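# Hang the wine glass upside down on the rack

## Task

Lift the wine glass off the table and hang it inverted on the rack, with its whole stem inside an unoccupied curl of wire and the glass touching only the wire. It fails if the glass is thrown, falls more than about a thumb's length, or is hit about that hard, or if any glass tips over while no gripper supports it. The glasses already on the rack must still hang straight in their curls.

## Robot and tools

Robot: two arms, left_arm and right_arm, each with a two-finger gripper. The fingers point along the gripper's +z axis and close along its y axis. end_effector_position is the spot between the finger pads, roughly 1 cm behind the tips. Left_arm's base is near y = +0.30 m and right_arm's near y = -0.34 m.

Frame: every position, orientation and offset uses the scene frame. Its origin is at table-top height, halfway between the bases, a few cm behind the table's near edge. +z is up, +x points out over the table, +y is toward left_arm. The arm names don't match image left and right. Reported hand positions and orientations can be off by a few cm, more at long reach.

Row layout: every movement argument is a row of 14 numbers, each in [-1, 1]. The first 7 are left_arm's dx, dy, dz, rx, ry, rz, opening, and the last 7 are right_arm's in the same order. Both halves must always be present. dx..rz are an offset from that arm's Hand target at the start of the call or action, not an absolute pose. 1.0 equals 0.6 m of travel or 180 degrees of turn. rx, ry, rz together form one rotation vector, applied about the Hand target's position. Opening is absolute: +1 is fully open (0.093 m), -1 is closed. A row with six zeros re-requests the current Hand target. A 0 opening is a real command (half open), so resend the present opening to leave a gripper unchanged.

execute_actions(actions, cameras): actions is a list of actions. Each action is up to 15 rows, one per 1/30 s step, and a short action holds its last row. Every row in an action counts from that action's starting Hand target. An empty actions list returns all camera images plus the fuller state.

move(target, speed, blend, opening_speed, grip_force, blocking, cameras): sends the grippers along straight paths to the target offsets. target is one 14-number row or a list of up to 15 rows. Every row in the list is measured from the same starting Hand targets. speed is in m/s, 0.002 to 2.9, default 0.25, given as one value or one per target. blend is in metres and rounds corners in a list; 0 means stop at each target. opening_speed is per second on the -1..+1 scale, at least 0.2. grip_force is newtons per pad, 10 to 50, and stays set; lower forces close slowly. A move is capped at 10 s and does not avoid obstacles or the other arm. Keep paths away from each arm's own base. Grippers lag their paths, more when moving fast.

wait(seconds 0 to 10) lets the scene run. stop brakes a running move. zoom_image(camera, region [x0,y0,x1,y1] pixels, at most 504 by 504) enlarges part of the newest image. Camera names: cam_high, cam_low, cam_left_wrist, cam_right_wrist, each 672x504. finished_scene(scene) ends the scene for good. Call nothing after it in the same reply.

Results: each result gives the pose of each end effector, the Hand target (later offsets count from it), grip_measured, joint positions and torques, and motor temperatures. A move result adds a move: line giving the ending (done, off_target, moving, held, fault) and limits (paced = the command was clipped, held = steps were withheld). Done means the arm is at rest within 10 mm and 2 degrees of its target. It says nothing about contact. Grippers often stop short or tilted because of friction and weight. Check where each one ended and send the remaining distance as a further offset. The commanded orientation is clipped to within 40 degrees of the measured one at each step.

Gripping: grip_measured is +1 open and -1 closed. The pads meet at about -0.94 and move about 0.0208 apart per mm of object width. To hold, keep sending the closing number. To release, send a value well above the reading for the object's width. The glass is fragile and round, so close gently and don't slam the fingers shut.

Avoid: dropping or flinging the glass, and releasing it while it or the gripper is moving. Avoid striking the rack, the other glasses or the table hard, and pressing the two arms together or closing one gripper on the other's fingers. Keep the bar, plate and rail near the bases clear. Keep wrist-camera cables off objects, since a cable touch counts as the arm touching. Do not knock anything off the table. Motors heat up when holding loads or straining; at 90 °C the arm folds away and stops working. Stretched reaches heat joints faster. Objects may get small random nudges.

Typical order: look with the cameras, open the gripper, approach the glass, grip gently, lift, turn it upside down, line the stem up over a free curl, and lower it in slowly. Open the fingers only once the glass is resting still on the wire. Then withdraw, check that every glass hangs straight, and finish.

Each tool is called after "Request:" by a JSON object that holds its "name" and its "arguments", one argument or row to a line.

## Session

Request:
{"name": "execute_actions", "arguments": {
  "actions": []
}}

Scene clock: 0.00 s.
left_arm: end_effector_position=(+0.3748, +0.3544, +0.0671) grip_measured=+1.000 end_effector_quat_wxyz=(+0.544, -0.127, +0.818, +0.140) | right_arm: end_effector_position=(+0.3820, -0.3575, +0.0732) grip_measured=+1.000 end_effector_quat_wxyz=(+0.532, +0.042, +0.845, +0.031)
Joint positions: left_arm=[-0.099 1.604 0.348 0.85 -0.415 -0.07 0.093] | right_arm=[-0.048 1.537 0.397 0.698 -0.079 0.064 0.093]
Joint velocities: within noise
Joint torques (N m): no reading
Motor temperatures (°C): left_arm=[22 33 30 28 21 23 22] | right_arm=[23 31 32 27 21 24 21]
Heat: left arm: 33 °C; right arm: 32 °C.
Hand target: left_arm +0.3813, +0.3511, +0.0794; +0.559, -0.127, +0.808, +0.135 | right_arm +0.3872, -0.3546, +0.0844; +0.545, +0.037, +0.837, +0.033
Tool commands: left_gripper/opening=+1.0 right_gripper/opening=+1.0
camera_calibration:
cam_left_wrist: T_world_to_cam=[[0.353755, -0.93054, -0.0946199, 0.203552], [-0.704415, -0.198498, -0.681468, 0.417646], [0.615351, 0.307725, -0.725705, -0.201578], [0, 0, 0, 1]] pos_world=[0.34623, 0.334346, 0.157587]
cam_right_wrist: T_world_to_cam=[[-0.0453977, -0.99216, -0.116435, -0.327545], [-0.767936, 0.109207, -0.631148, 0.417216], [0.638916, 0.0607623, -0.766873, -0.0803135], [0, 0, 0, 1]] pos_world=[0.356839, -0.36566, 0.163597]

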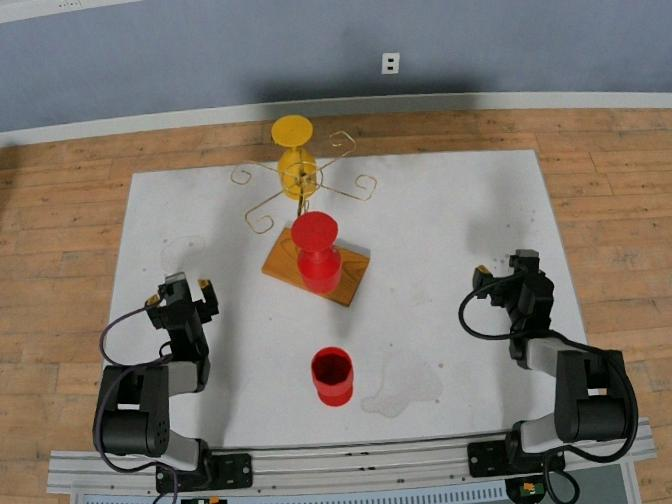

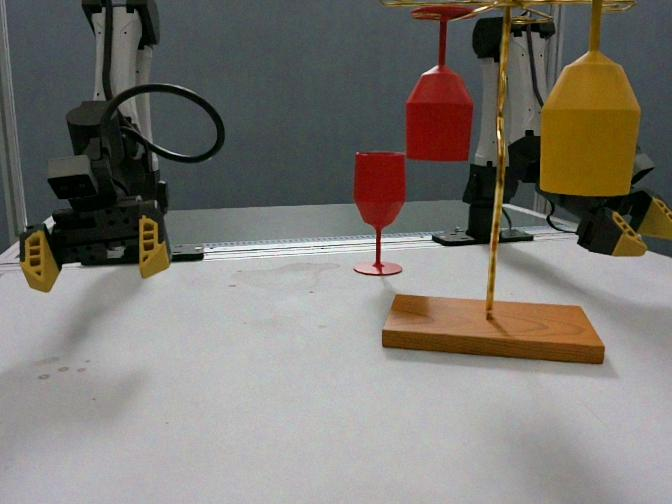

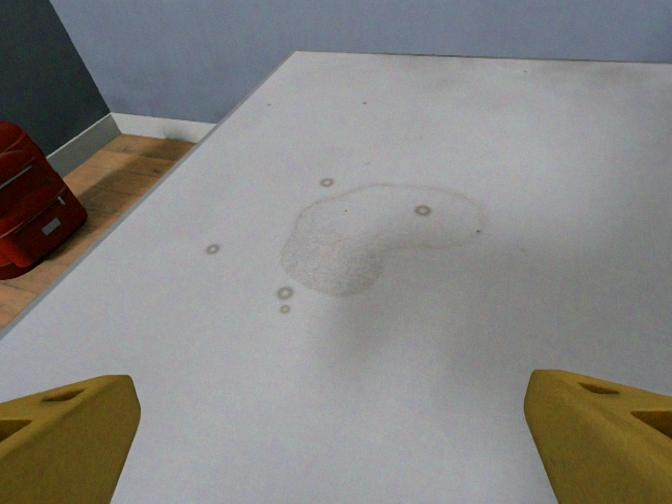

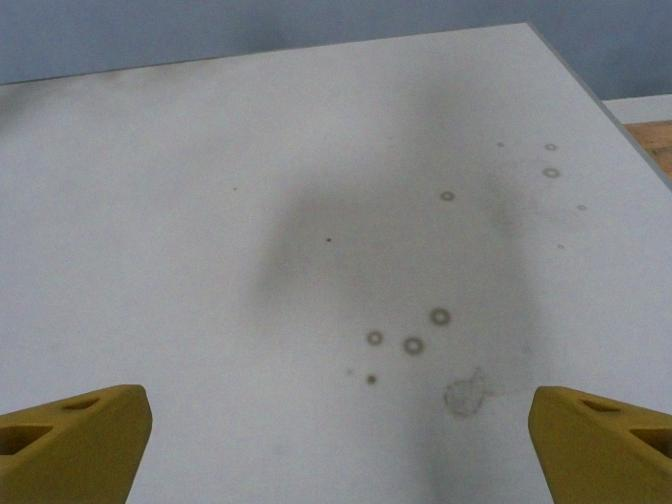

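Request:
{"name": "zoom_image", "arguments": {
  "camera": "cam_high",
  "region": [222, 102, 392, 312]
}}

Request:
{"name": "zoom_image", "arguments": {
  "camera": "cam_low",
  "region": [340, 0, 672, 370]
}}

Request:
{"name": "zoom_image", "arguments": {
  "camera": "cam_high",
  "region": [290, 330, 380, 420]
}}

Scaled by 2.400 from the camera's 672x504 image, which has a finer 960x720 frame.

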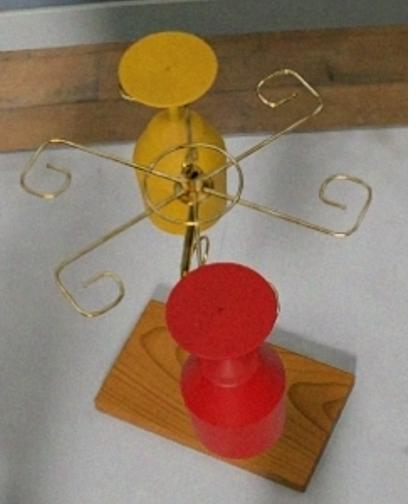

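Scaled by 1.362 from the camera's 672x504 image, which has a finer 960x720 frame.

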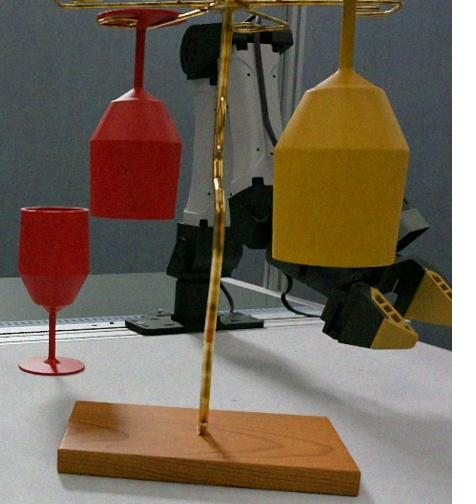

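Scaled by 5.600 from the camera's 672x504 image, which has a finer 960x720 frame.

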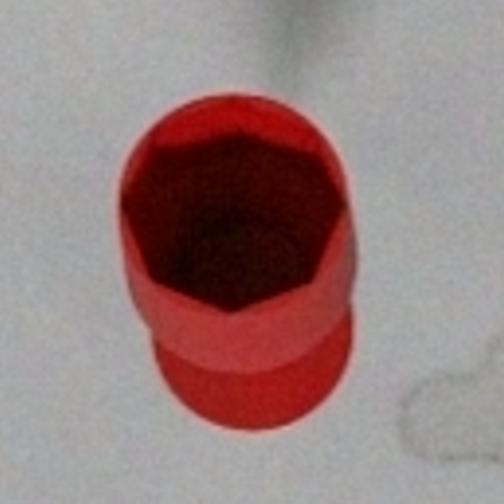

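Request:
{"name": "move", "arguments": {
  "target": [-0.268,-0.102,0.118,0.233,0.381,-0.513,1,0,0,0,0,0,0,1],
  "speed": 0.4
}}

Scene clock: 188.07 s.
left_arm: end_effector_position=(+0.2160, +0.2897, +0.1379) grip_measured=+1.000 end_effector_quat_wxyz=(-0.001, +0.693, +0.721, -0.014) | right_arm: end_effector_position=(+0.3820, -0.3575, +0.0732) grip_measured=+1.000 end_effector_quat_wxyz=(+0.532, +0.042, +0.845, +0.031)
Joint positions: left_arm=[-0.105 1.364 1.175 -1.394 0.013 1.486 0.093] | right_arm=[-0.048 1.537 0.397 0.698 -0.079 0.064 0.093]
Joint torques (N m): left_arm=[-0.68 -2.24 9.8 0.05 -0.08 0.3] | right_arm=[0.12 -6.15 5.67 2.07 -0.11 0.08]
Motor temperatures (°C): left_arm=[21 34 35 39 21 22 22] | right_arm=[23 38 38 40 21 24 21]
Heat: left arm: 39 °C; right arm: 40 °C.
Hand target: left_arm +0.2205, +0.2899, +0.1502; +0.000, +0.707, +0.707, +0.000 | right_arm +0.3872, -0.3546, +0.0844; +0.545, +0.037, +0.837, +0.033
Off the commanded pose: left_arm 0.013 m, 3 deg | right_arm 0.013 m, 2 deg.
move: off_target (left_arm, right_arm)

Request:
{"name": "move", "arguments": {
  "target": [
    [0,-0.198,0.082,-0.25,0,0,1,0,0,0,0,0,0,1],
    [0,-0.28,0.3,-0.5,0,0,1,0,0,0,0,0,0,1]
  ],
  "speed": 0.4,
  "blend": 0.03,
  "cameras": ["all"]
}}

Scene clock: 197.60 s.
left_arm: end_effector_position=(+0.2283, +0.1264, +0.3208) grip_measured=+1.000 end_effector_quat_wxyz=(+0.472, +0.505, +0.518, -0.504) | right_arm: end_effector_position=(+0.3820, -0.3575, +0.0732) grip_measured=+1.000 end_effector_quat_wxyz=(+0.532, +0.042, +0.845, +0.031)
Joint positions: left_arm=[-0.096 1.326 1.221 -1.153 1.515 1.218 0.093] | right_arm=[-0.048 1.537 0.397 0.698 -0.079 0.064 0.093]
Joint torques (N m): left_arm=[-0.84 -4.53 4.71 1.1 0.92 -0.08] | right_arm=[0.12 -6.11 5.67 2.08 -0.11 0.08]
Heat: left arm: 37 °C; right arm: 41 °C.
Hand target: left_arm +0.2205, +0.1219, +0.3302; +0.500, +0.500, +0.500, -0.500 | right_arm +0.3872, -0.3546, +0.0844; +0.545, +0.037, +0.837, +0.033
Off the commanded pose: left_arm 0.013 m, 4 deg | right_arm 0.013 m, 2 deg.
move: off_target (left_arm, right_arm)
camera_calibration:
cam_left_wrist: T_world_to_cam=[[-0.998953, 0.0223134, 0.0399338, 0.212365], [-0.0250176, 0.464366, -0.88529, 0.268689], [-0.0382977, -0.885362, -0.463321, 0.35883], [0, 0, 0, 1]] pos_world=[0.232607, 0.188186, 0.395641]
cam_right_wrist: T_world_to_cam=[[-0.0453977, -0.99216, -0.116435, -0.327545], [-0.767936, 0.109207, -0.631148, 0.417216], [0.638916, 0.0607623, -0.766873, -0.0803135], [0, 0, 0, 1]] pos_world=[0.356839, -0.36566, 0.163597]

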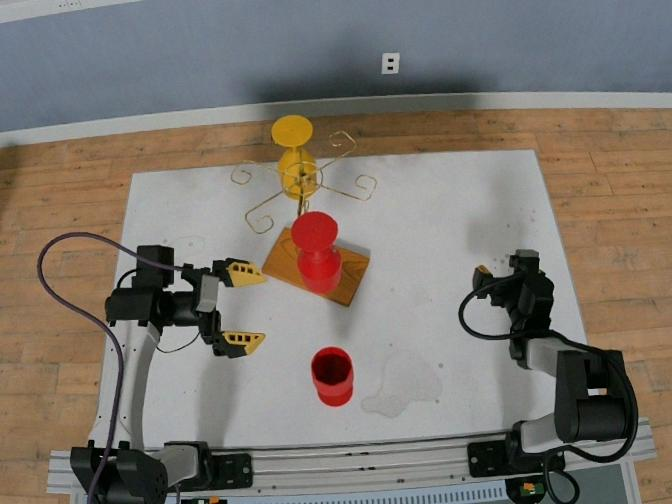

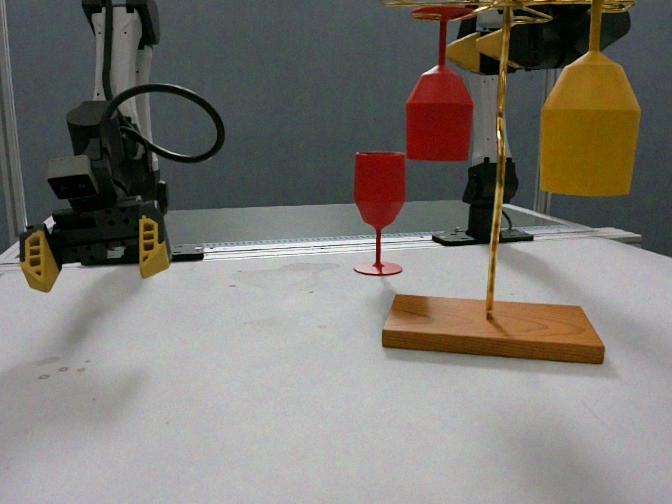

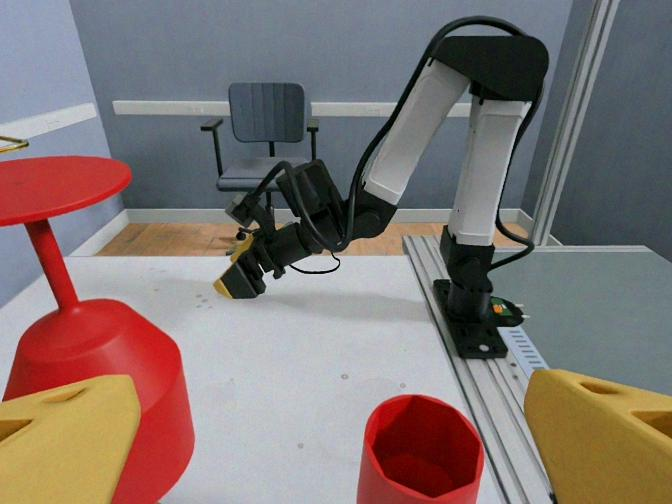

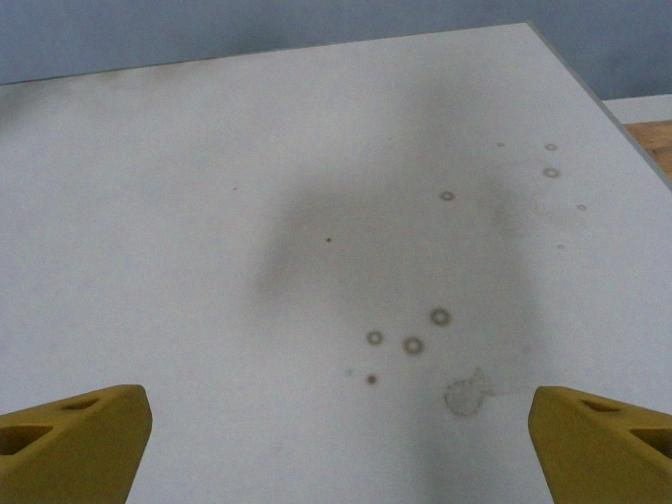

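Request:
{"name": "move", "arguments": {
  "target": [-0.099,-0.158,-0.142,0,0,-0.144,1,0,0,0,0,0,0,1],
  "speed": 0.3,
  "cameras": ["cam_high","cam_low","cam_left_wrist"]
}}

Scene clock: 215.77 s.
left_arm: end_effector_position=(+0.1658, +0.0287, +0.2366) grip_measured=+1.000 end_effector_quat_wxyz=(+0.353, +0.609, +0.389, -0.595) | right_arm: end_effector_position=(+0.3820, -0.3575, +0.0732) grip_measured=+1.000 end_effector_quat_wxyz=(+0.532, +0.042, +0.845, +0.031)
Joint positions: left_arm=[-0.536 1.528 1.061 -0.908 1.517 1.345 0.093] | right_arm=[-0.048 1.537 0.397 0.698 -0.079 0.064 0.093]
Joint torques (N m): left_arm=[-0.25 -4.96 4.64 0.96 0.99 -0.06] | right_arm=[0.12 -6.11 5.7 2.07 -0.11 0.07]
Heat: left arm: 35 °C; right arm: 41 °C.
Hand target: left_arm +0.1611, +0.0271, +0.2450; +0.375, +0.599, +0.375, -0.599 | right_arm +0.3872, -0.3546, +0.0844; +0.545, +0.037, +0.837, +0.033
Off the commanded pose: left_arm 0.010 m, 3 deg | right_arm 0.013 m, 2 deg.
move: off_target (left_arm, right_arm)
camera_calibration:
cam_left_wrist: T_world_to_cam=[[-0.891376, 0.452413, 0.0277763, 0.128216], [0.187044, 0.422963, -0.886632, 0.204315], [-0.412872, -0.785127, -0.46164, 0.2897], [0, 0, 0, 1]] pos_world=[0.195682, 0.083027, 0.311328]
Images, in order (width x height): cam_high 672x504, cam_low 672x504, cam_left_wrist 672x504.

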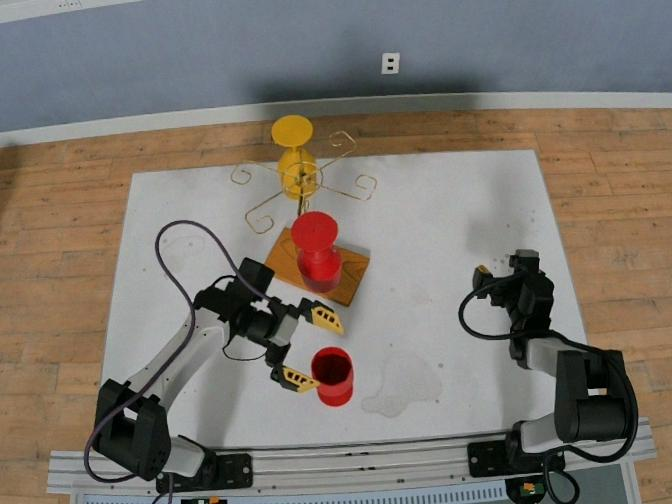

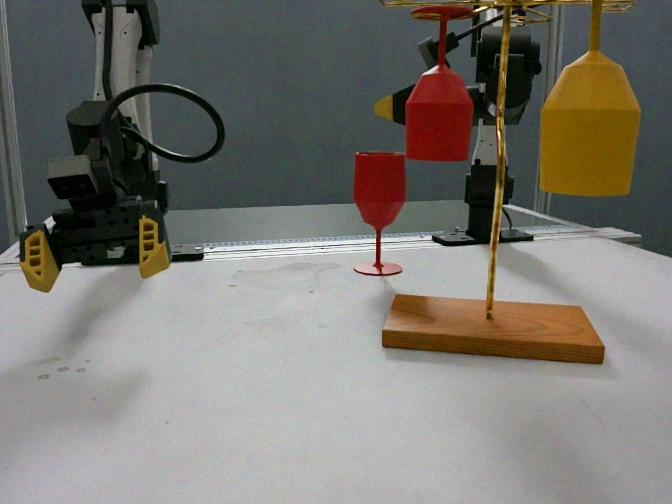

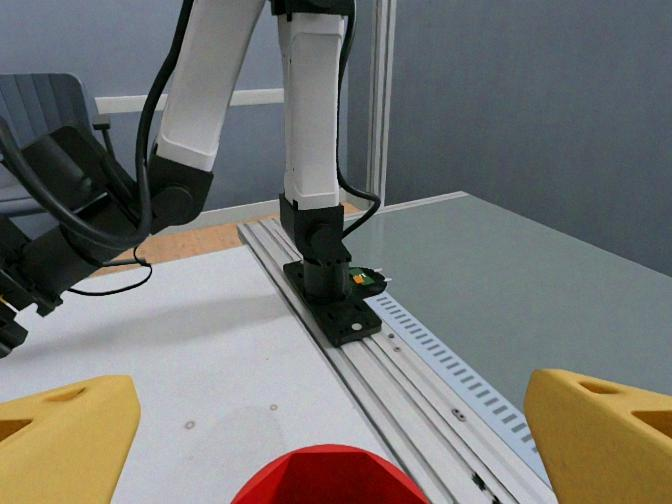

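Request:
{"name": "move", "arguments": {
  "target": [0.002,0.001,-0.169,0,0,0,1,0,0,0,0,0,0,1],
  "speed": 0.12,
  "cameras": ["cam_high","cam_low","cam_left_wrist"]
}}

Scene clock: 230.23 s.
left_arm: end_effector_position=(+0.1633, +0.0289, +0.1358) grip_measured=+1.000 end_effector_quat_wxyz=(+0.352, +0.611, +0.385, -0.595) | right_arm: end_effector_position=(+0.3820, -0.3575, +0.0732) grip_measured=+1.000 end_effector_quat_wxyz=(+0.532, +0.042, +0.845, +0.031)
Joint positions: left_arm=[-0.536 1.739 0.847 -0.629 1.519 1.496 0.093] | right_arm=[-0.048 1.537 0.397 0.698 -0.079 0.064 0.093]
Joint torques (N m): left_arm=[0.31 -5.35 3.82 0.74 0.99 -0.05] | right_arm=[0.12 -6.09 5.65 2.08 -0.11 0.08]
Motor temperatures (°C): left_arm=[21 35 34 34 22 22 22] | right_arm=[23 38 38 41 21 24 21]
Heat: left arm: 35 °C; right arm: 41 °C.
Hand target: left_arm +0.1623, +0.0277, +0.1436; +0.375, +0.599, +0.375, -0.599 | right_arm +0.3872, -0.3546, +0.0844; +0.545, +0.037, +0.837, +0.033
Off the commanded pose: left_arm 0.008 m, 3 deg | right_arm 0.013 m, 2 deg.
joint sent to its limit (left arm) — joint 5 (wrist yaw), upper limit. The joint targets are off in position, not in orientation.
move: off_target (left_arm, right_arm)
camera_calibration:
cam_left_wrist: T_world_to_cam=[[-0.887756, 0.459783, 0.022115, 0.128643], [0.194436, 0.418099, -0.887349, 0.114294], [-0.417234, -0.783449, -0.460568, 0.242845], [0, 0, 0, 1]] pos_world=[0.193304, 0.0833227, 0.21042]
Images, in order (width x height): cam_high 672x504, cam_low 672x504, cam_left_wrist 672x504.

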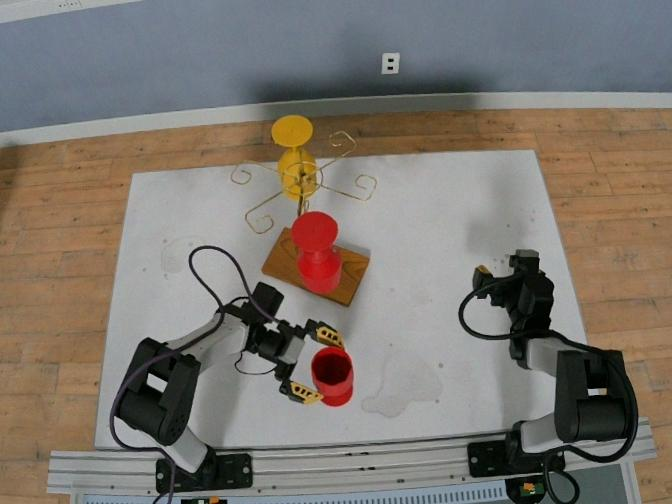

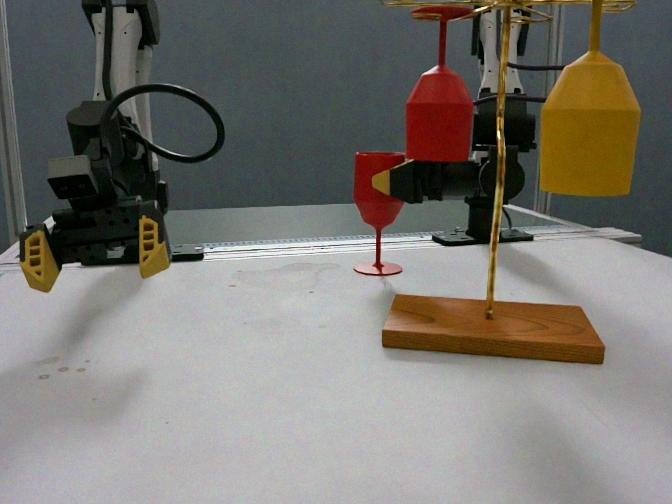

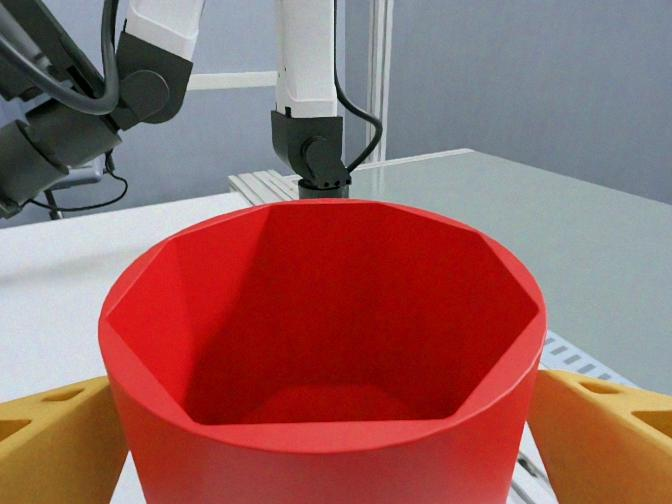

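Request:
{"name": "move", "arguments": {
  "target": [0,0,0,0,0,0,0.4,0,0,0,0,0,0,1],
  "grip_force": [30,50],
  "opening_speed": 0.4,
  "cameras": ["cam_left_wrist"]
}}

Scene clock: 239.07 s.
left_arm: end_effector_position=(+0.1638, +0.0286, +0.1341) grip_measured=+0.586 end_effector_quat_wxyz=(+0.351, +0.607, +0.387, -0.598) | right_arm: end_effector_position=(+0.3820, -0.3575, +0.0732) grip_measured=+1.000 end_effector_quat_wxyz=(+0.532, +0.042, +0.845, +0.031)
Joint positions: left_arm=[-0.536 1.739 0.833 -0.581 1.524 1.453 0.073] | right_arm=[-0.048 1.537 0.397 0.698 -0.079 0.064 0.093]
Joint torques (N m): left_arm=[0.31 -6.06 3.71 0.78 0.94 -0.05] | right_arm=[0.13 -6.11 5.67 2.07 -0.11 0.08]
Heat: left arm: 35 °C; right arm: 42 °C.
Hand target: left_arm +0.1623, +0.0277, +0.1436; +0.375, +0.599, +0.375, -0.599 | right_arm +0.3872, -0.3546, +0.0844; +0.545, +0.037, +0.837, +0.033
Off the commanded pose: left_arm 0.010 m, 3 deg | right_arm 0.013 m, 2 deg.
joint sent to its limit (left arm) — joint 5 (wrist yaw), upper limit. The joint targets are off in position, not in orientation.
grip_force (N): 30, 50
move: off_target (left_arm, right_arm)
camera_calibration:
cam_left_wrist: T_world_to_cam=[[-0.888287, 0.458269, 0.0305998, 0.128316], [0.184752, 0.417521, -0.889687, 0.114767], [-0.420492, -0.784644, -0.455544, 0.241955], [0, 0, 0, 1]] pos_world=[0.194518, 0.0831275, 0.208401]
Images, in order (width x height): cam_left_wrist 672x504.

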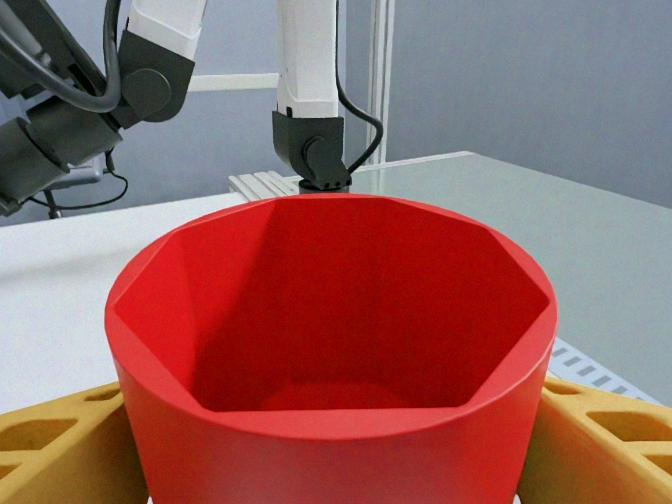

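Request:
{"name": "move", "arguments": {
  "target": [
    [-0.01,0.02,0.3,0,0,0,0.4,0,0,0,0,0,0,1],
    [-0.01,0.02,0.3,0.147,0.3,0,0.4,0,0,0,0,0,0,1]
  ],
  "speed": [0.2,0.35],
  "blend": 0.03,
  "cameras": ["cam_high","cam_low","cam_left_wrist"]
}}

Scene clock: 257.13 s.
left_arm: end_effector_position=(+0.1570, +0.0392, +0.3053) grip_measured=+0.581 end_effector_quat_wxyz=(+0.022, +0.331, +0.639, -0.694) | right_arm: end_effector_position=(+0.3820, -0.3575, +0.0732) grip_measured=+1.000 end_effector_quat_wxyz=(+0.532, +0.042, +0.845, +0.031)
Joint positions: left_arm=[-0.518 1.424 1.232 -1.113 1.524 0.249 0.073] | right_arm=[-0.048 1.537 0.397 0.698 -0.079 0.064 0.093]
Joint torques (N m): left_arm=[0.61 -3.59 9.61 0.52 0.92 -0.08] | right_arm=[0.1 -6.11 5.7 2.07 -0.11 0.07]
Heat: left arm: 36 °C; right arm: 42 °C.
Hand target: left_arm +0.1563, +0.0397, +0.3236; +0.024, +0.332, +0.626, -0.706 | right_arm +0.3872, -0.3546, +0.0844; +0.545, +0.037, +0.837, +0.033
Off the commanded pose: left_arm 0.018 m, 2 deg | right_arm 0.013 m, 2 deg.
joint sent to its limit (left arm) — joint 5 (wrist yaw), upper limit. The joint targets are off in position, not in orientation.
grip_force (N): 30, 50
move: off_target (left_arm, right_arm)
camera_calibration:
cam_left_wrist: T_world_to_cam=[[-0.457154, 0.189163, 0.869038, -0.200974], [-0.521067, 0.734896, -0.43407, 0.223178], [-0.720763, -0.651264, -0.237394, 0.300626], [0, 0, 0, 1]] pos_world=[0.241095, 0.0697906, 0.342896]
Images, in order (width x height): cam_high 672x504, cam_low 672x504, cam_left_wrist 672x504.

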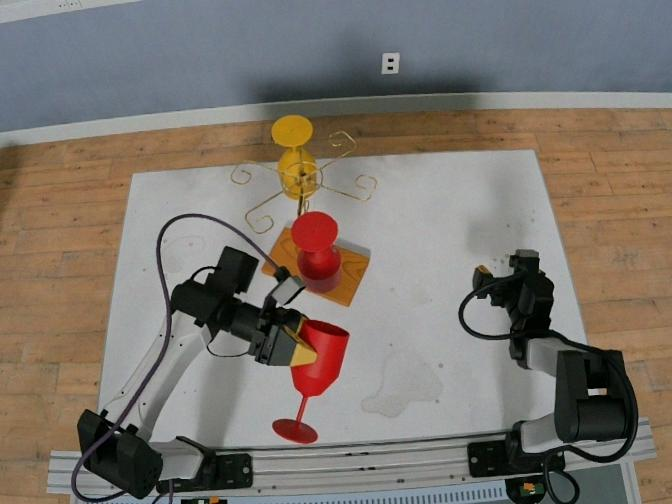

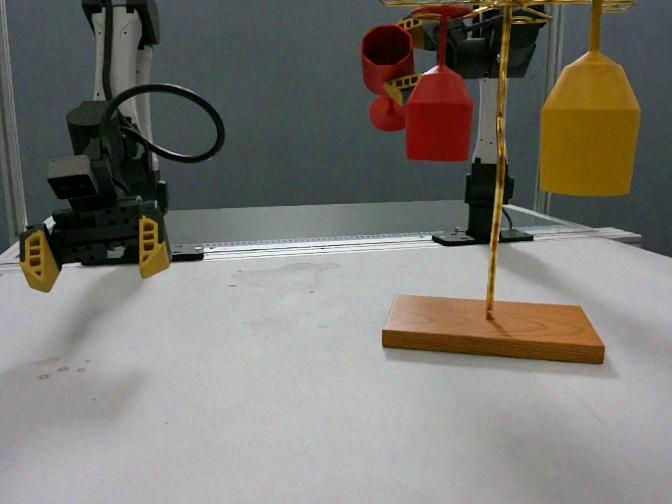

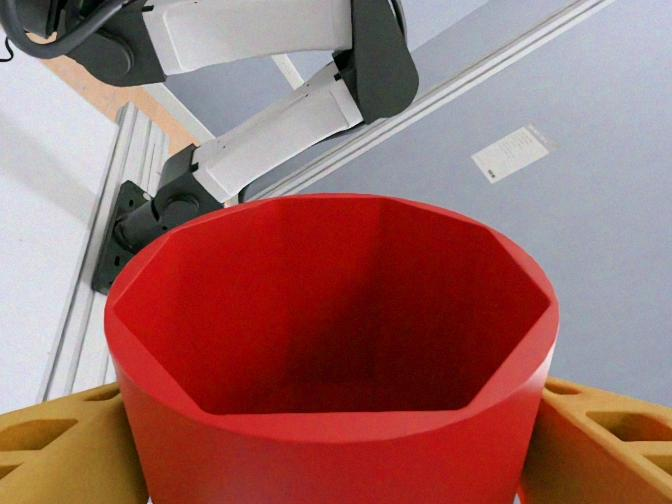

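Request:
{"name": "move", "arguments": {
  "target": [
    [0,0.15,0,0,0,0.122,0.4,0,0,0,0,0,0,1],
    [0,0.15,0,0.087,0.324,0.111,0.4,0,0,0,0,0,0,1],
    [0,0.15,0,0.173,0.647,0.074,0.4,0,0,0,0,0,0,1]
  ],
  "speed": 0.35,
  "blend": 0.02,
  "cameras": ["cam_high","cam_low","cam_left_wrist"]
}}

Scene clock: 275.23 s.
left_arm: end_effector_position=(+0.1563, +0.1293, +0.3053) grip_measured=+0.581 end_effector_quat_wxyz=(+0.499, +0.500, -0.519, +0.481) | right_arm: end_effector_position=(+0.3820, -0.3575, +0.0732) grip_measured=+1.000 end_effector_quat_wxyz=(+0.532, +0.042, +0.845, +0.031)
Joint positions: left_arm=[-0.093 1.166 1.06 -1.55 1.524 -1.479 0.073] | right_arm=[-0.048 1.537 0.397 0.698 -0.079 0.064 0.093]
Joint torques (N m): left_arm=[0.58 -1.17 9.65 -0.05 0.94 -0.17] | right_arm=[0.1 -6.11 5.67 2.07 -0.11 0.08]
Heat: left arm: 38 °C; right arm: 42 °C.
Hand target: left_arm +0.1563, +0.1297, +0.3236; +0.519, +0.483, -0.516, +0.481 | right_arm +0.3872, -0.3546, +0.0844; +0.545, +0.037, +0.837, +0.033
Off the commanded pose: left_arm 0.018 m, 3 deg | right_arm 0.013 m, 2 deg.
joint sent to its limit (left arm) — joint 4 (wrist pitch), lower limit; joint 5 (wrist yaw), upper limit. The joint targets are off in position and orientation.
grip_force (N): 30, 50
move: off_target (left_arm, right_arm)
camera_calibration:
cam_left_wrist: T_world_to_cam=[[0.999444, -0.0328164, 0.00590365, -0.153752], [0.00722733, 0.38606, 0.922445, -0.29502], [-0.0325505, -0.92189, 0.386082, 0.0958657], [0, 0, 0, 1]] pos_world=[0.158919, 0.197228, 0.236036]
Images, in order (width x height): cam_high 672x504, cam_low 672x504, cam_left_wrist 672x504.

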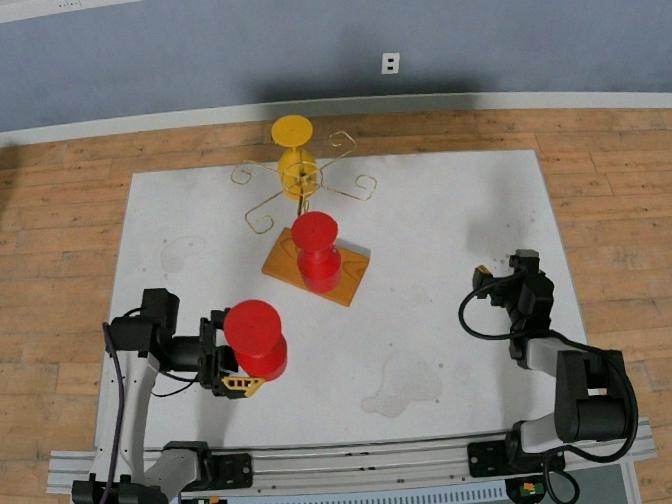

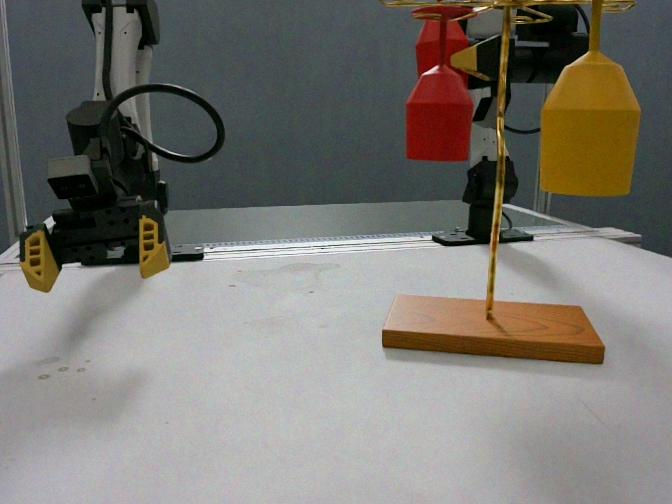

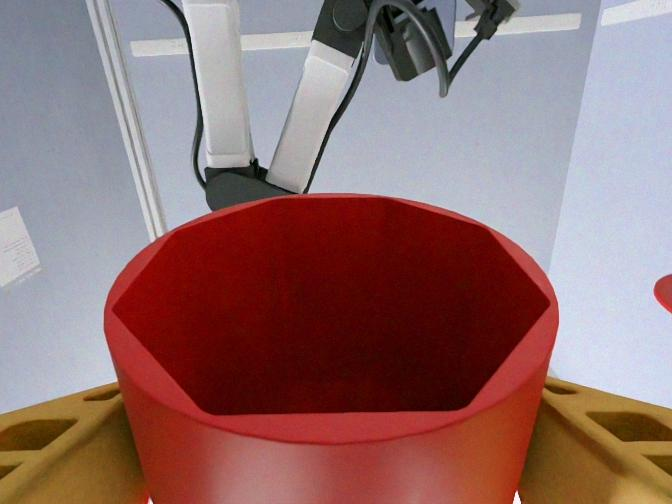

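Request:
{"name": "zoom_image", "arguments": {
  "camera": "cam_high",
  "region": [225, 150, 305, 210]
}}

Request:
{"name": "zoom_image", "arguments": {
  "camera": "cam_high",
  "region": [205, 280, 305, 400]
}}

Request:
{"name": "zoom_image", "arguments": {
  "camera": "cam_low",
  "region": [372, 0, 652, 100]
}}

Scaled by 6.300 from the camera's 672x504 image, which has a finer 960x720 frame.

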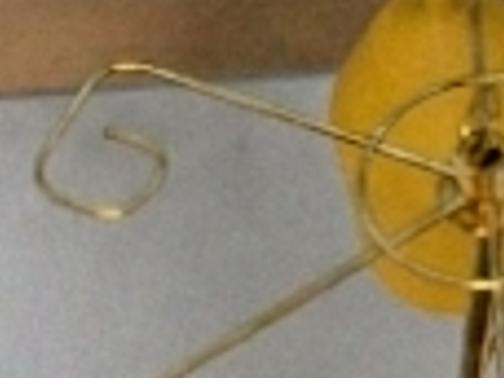

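Scaled by 4.200 from the camera's 672x504 image, which has a finer 960x720 frame.

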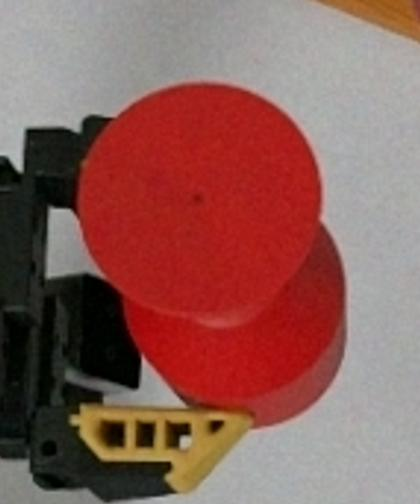

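Scaled by 1.800 from the camera's 672x504 image, which has a finer 960x720 frame.

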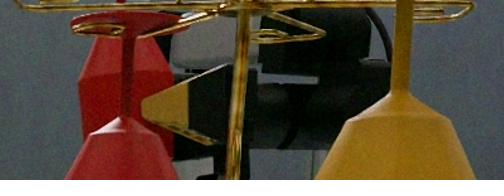

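Request:
{"name": "move", "arguments": {
  "target": [0.382,0.16,-0.05,0,0.0128,0.08,0.4,0,0,0,0,0,0,1],
  "speed": 0.25,
  "cameras": ["cam_high","cam_low"]
}}

Request:
{"name": "zoom_image", "arguments": {
  "camera": "cam_high",
  "region": [200, 150, 300, 250]
}}

Request:
{"name": "zoom_image", "arguments": {
  "camera": "cam_low",
  "region": [440, 0, 672, 200]
}}

Scene clock: 357.50 s.
left_arm: end_effector_position=(+0.3825, +0.2267, +0.2778) grip_measured=+0.581 end_effector_quat_wxyz=(+0.439, +0.578, -0.432, +0.535) | right_arm: end_effector_position=(+0.3820, -0.3575, +0.0732) grip_measured=+1.000 end_effector_quat_wxyz=(+0.532, +0.042, +0.845, +0.031)
Joint positions: left_arm=[0.192 1.935 1.706 -1.555 1.524 -1.394 0.073] | right_arm=[-0.048 1.537 0.397 0.698 -0.079 0.064 0.093]
Joint torques (N m): left_arm=[0.17 -6 9.44 -0.16 0.91 -0.09] | right_arm=[0.12 -6.11 5.67 2.07 -0.11 0.08]
Motor temperatures (°C): left_arm=[21 31 41 29 23 22 23] | right_arm=[22 39 38 43 21 24 21]
Heat: left arm: 41 °C; right arm: 43 °C.
Hand target: left_arm +0.3855, +0.2257, +0.2936; +0.464, +0.553, -0.441, +0.533 | right_arm +0.3872, -0.3546, +0.0844; +0.545, +0.037, +0.837, +0.033
Off the commanded pose: left_arm 0.016 m, 4 deg | right_arm 0.013 m, 2 deg.
joint sent to its limit (left arm) — joint 4 (wrist pitch), lower limit. The joint targets are off in position and orientation.
grip_force (N): 30, 50
move: off_target (left_arm, right_arm)
Images, in order (width x height): cam_high 672x504, cam_low 672x504.

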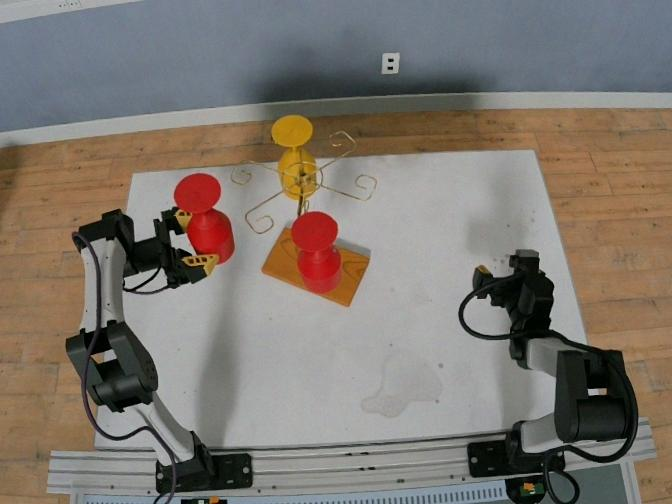

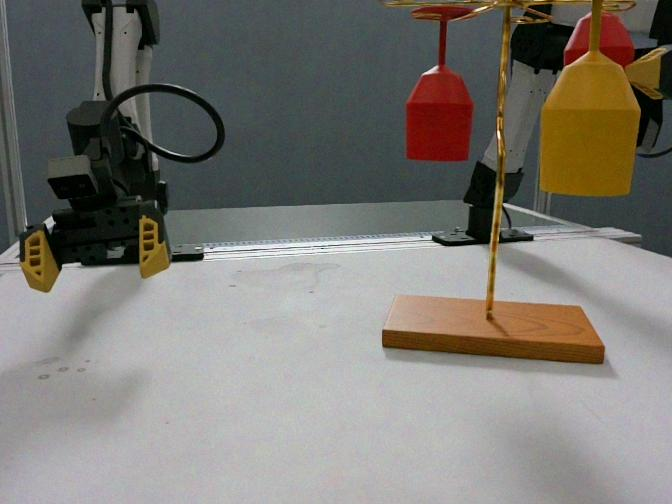

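Scaled by 5.040 from the camera's 672x504 image, which has a finer 960x720 frame.

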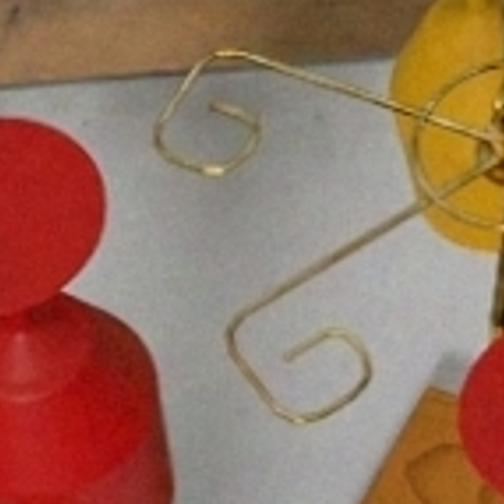

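Scaled by 2.172 from the camera's 672x504 image, which has a finer 960x720 frame.

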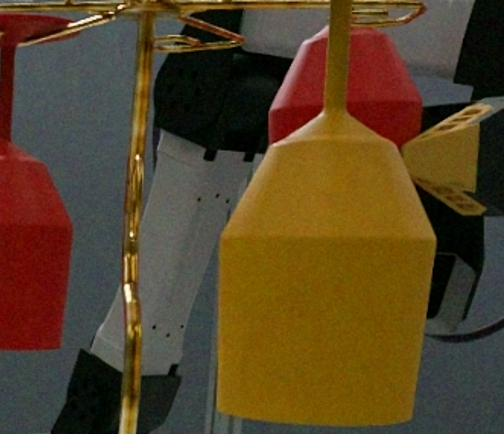

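Request:
{"name": "move", "arguments": {
  "target": [0.051,-0.125,-0.03,0,-0.008,-0.043,0.4,0,0,0,0,0,0,1],
  "speed": 0.15,
  "cameras": ["cam_high","cam_low"]
}}

Request:
{"name": "zoom_image", "arguments": {
  "camera": "cam_high",
  "region": [200, 140, 300, 240]
}}

Request:
{"name": "zoom_image", "arguments": {
  "camera": "cam_low",
  "region": [472, 0, 672, 150]
}}

Scene clock: 405.97 s.
left_arm: end_effector_position=(+0.4109, +0.1543, +0.2604) grip_measured=+0.581 end_effector_quat_wxyz=(+0.491, +0.532, -0.487, +0.489) | right_arm: end_effector_position=(+0.3820, -0.3575, +0.0732) grip_measured=+1.000 end_effector_quat_wxyz=(+0.532, +0.042, +0.845, +0.031)
Joint positions: left_arm=[-0.01 2.14 1.94 -1.541 1.524 -1.44 0.073] | right_arm=[-0.048 1.537 0.397 0.698 -0.079 0.064 0.093]
Joint torques (N m): left_arm=[-0.1 -7.06 9.52 0.21 0.94 -0.14] | right_arm=[0.12 -6.13 5.68 2.08 -0.11 0.08]
Heat: left arm: 41 °C; right arm: 44 °C.
Hand target: left_arm +0.4161, +0.1507, +0.2756; +0.494, +0.515, -0.483, +0.507 | right_arm +0.3872, -0.3546, +0.0844; +0.545, +0.037, +0.837, +0.033
Off the commanded pose: left_arm 0.016 m, 3 deg | right_arm 0.013 m, 2 deg.
joint sent to its limit (left arm) — joint 5 (wrist yaw), upper limit. The joint targets are off in position, not in orientation.
grip_force (N): 30, 50
move: off_target (left_arm, right_arm)
Images, in order (width x height): cam_high 672x504, cam_low 672x504.

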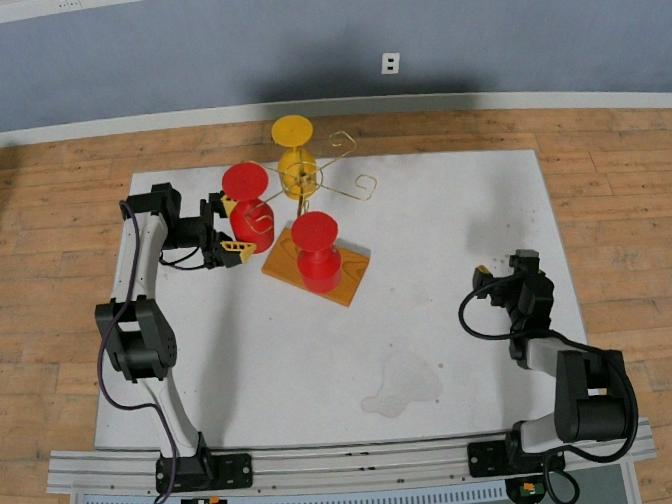

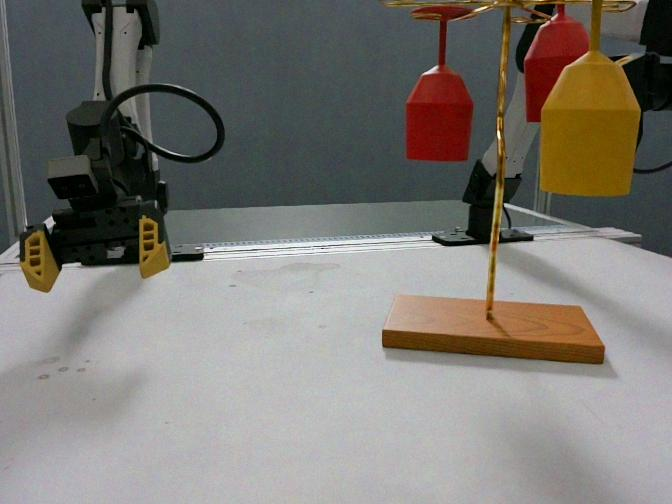

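Scaled by 5.040 from the camera's 672x504 image, which has a finer 960x720 frame.

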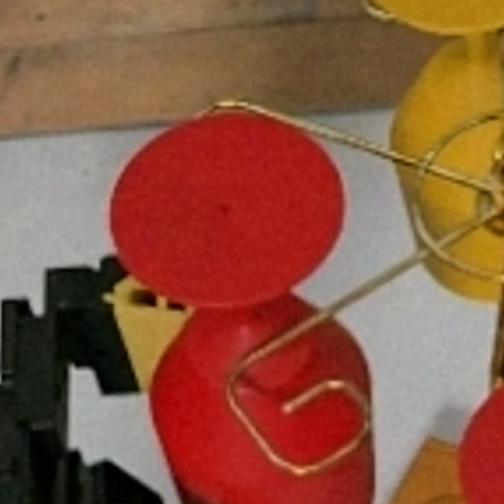

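Scaled by 2.520 from the camera's 672x504 image, which has a finer 960x720 frame.

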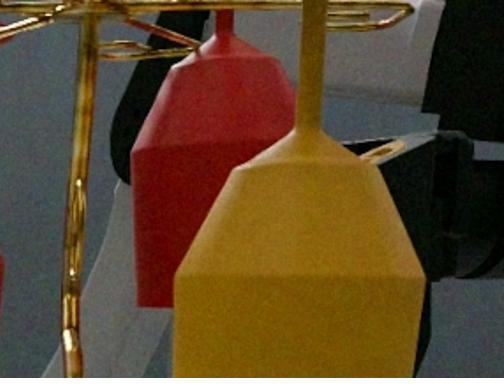

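Request:
{"name": "move", "arguments": {
  "target": [
    [0.041,-0.034,-0.013,0,0,0,0.4,0,0,0,0,0,0,1],
    [0.1025,-0.019,-0.011,0,0,-0.01,0.4,0,0,0,0,0,0,1]
  ],
  "speed": 0.1,
  "blend": 0.01,
  "cameras": ["cam_high","cam_low"]
}}

Request:
{"name": "zoom_image", "arguments": {
  "camera": "cam_high",
  "region": [210, 130, 310, 230]
}}

Request:
{"name": "zoom_image", "arguments": {
  "camera": "cam_low",
  "region": [472, 0, 672, 150]
}}

Scene clock: 433.17 s.
left_arm: end_effector_position=(+0.4733, +0.1417, +0.2542) grip_measured=+0.581 end_effector_quat_wxyz=(+0.499, +0.529, -0.490, +0.480) | right_arm: end_effector_position=(+0.3820, -0.3575, +0.0732) grip_measured=+1.000 end_effector_quat_wxyz=(+0.532, +0.042, +0.845, +0.031)
Joint positions: left_arm=[-0.044 2.406 2.367 -1.466 1.524 -1.687 0.073] | right_arm=[-0.048 1.537 0.397 0.698 -0.079 0.064 0.093]
Joint torques (N m): left_arm=[0.23 -8.35 9.73 0.61 0.94 -0.15] | right_arm=[0.12 -6.12 5.7 2.08 -0.11 0.07]
Motor temperatures (°C): left_arm=[21 40 43 27 24 22 23] | right_arm=[22 39 38 44 21 24 21]
Heat: left arm: 43 °C; right arm: 44 °C.
Hand target: left_arm +0.4776, +0.1393, +0.2690; +0.502, +0.508, -0.491, +0.499 | right_arm +0.3872, -0.3546, +0.0844; +0.545, +0.037, +0.837, +0.033
Off the commanded pose: left_arm 0.016 m, 3 deg | right_arm 0.013 m, 2 deg.
joint sent to its limit (left arm) — joint 5 (wrist yaw), upper limit. The joint targets are off in position, not in orientation.
grip_force (N): 30, 50
move: off_target (left_arm, right_arm)
Images, in order (width x height): cam_high 672x504, cam_low 672x504.

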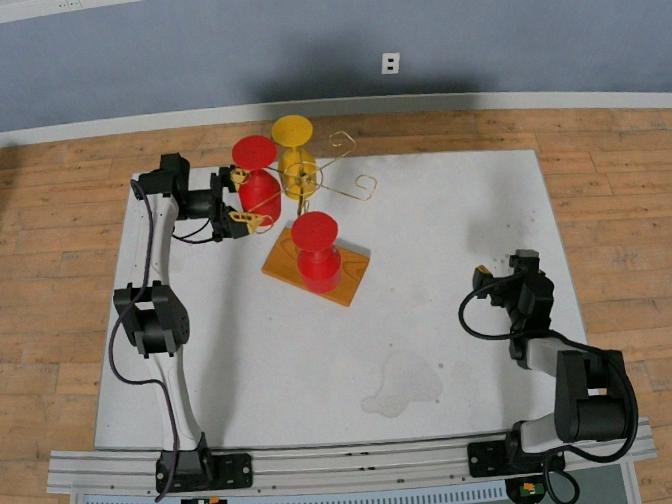

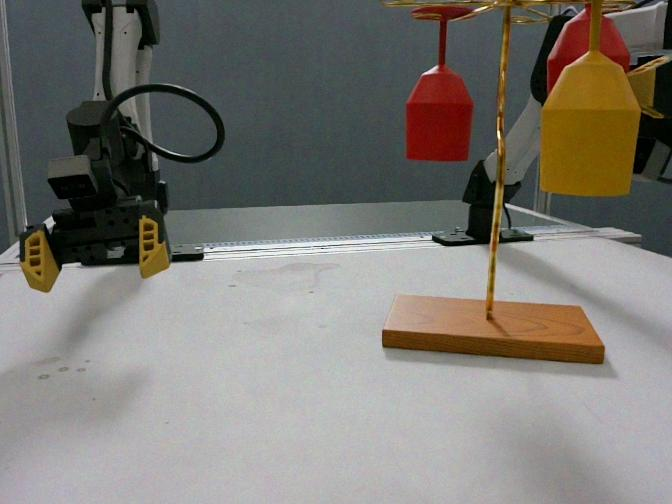

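Scaled by 5.040 from the camera's 672x504 image, which has a finer 960x720 frame.

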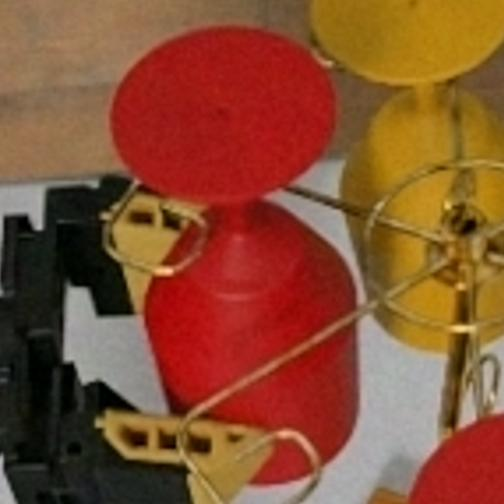

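Scaled by 2.520 from the camera's 672x504 image, which has a finer 960x720 frame.

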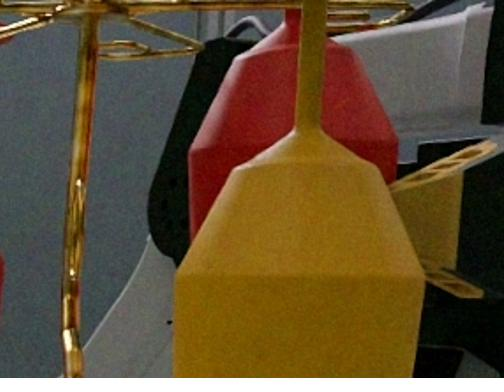

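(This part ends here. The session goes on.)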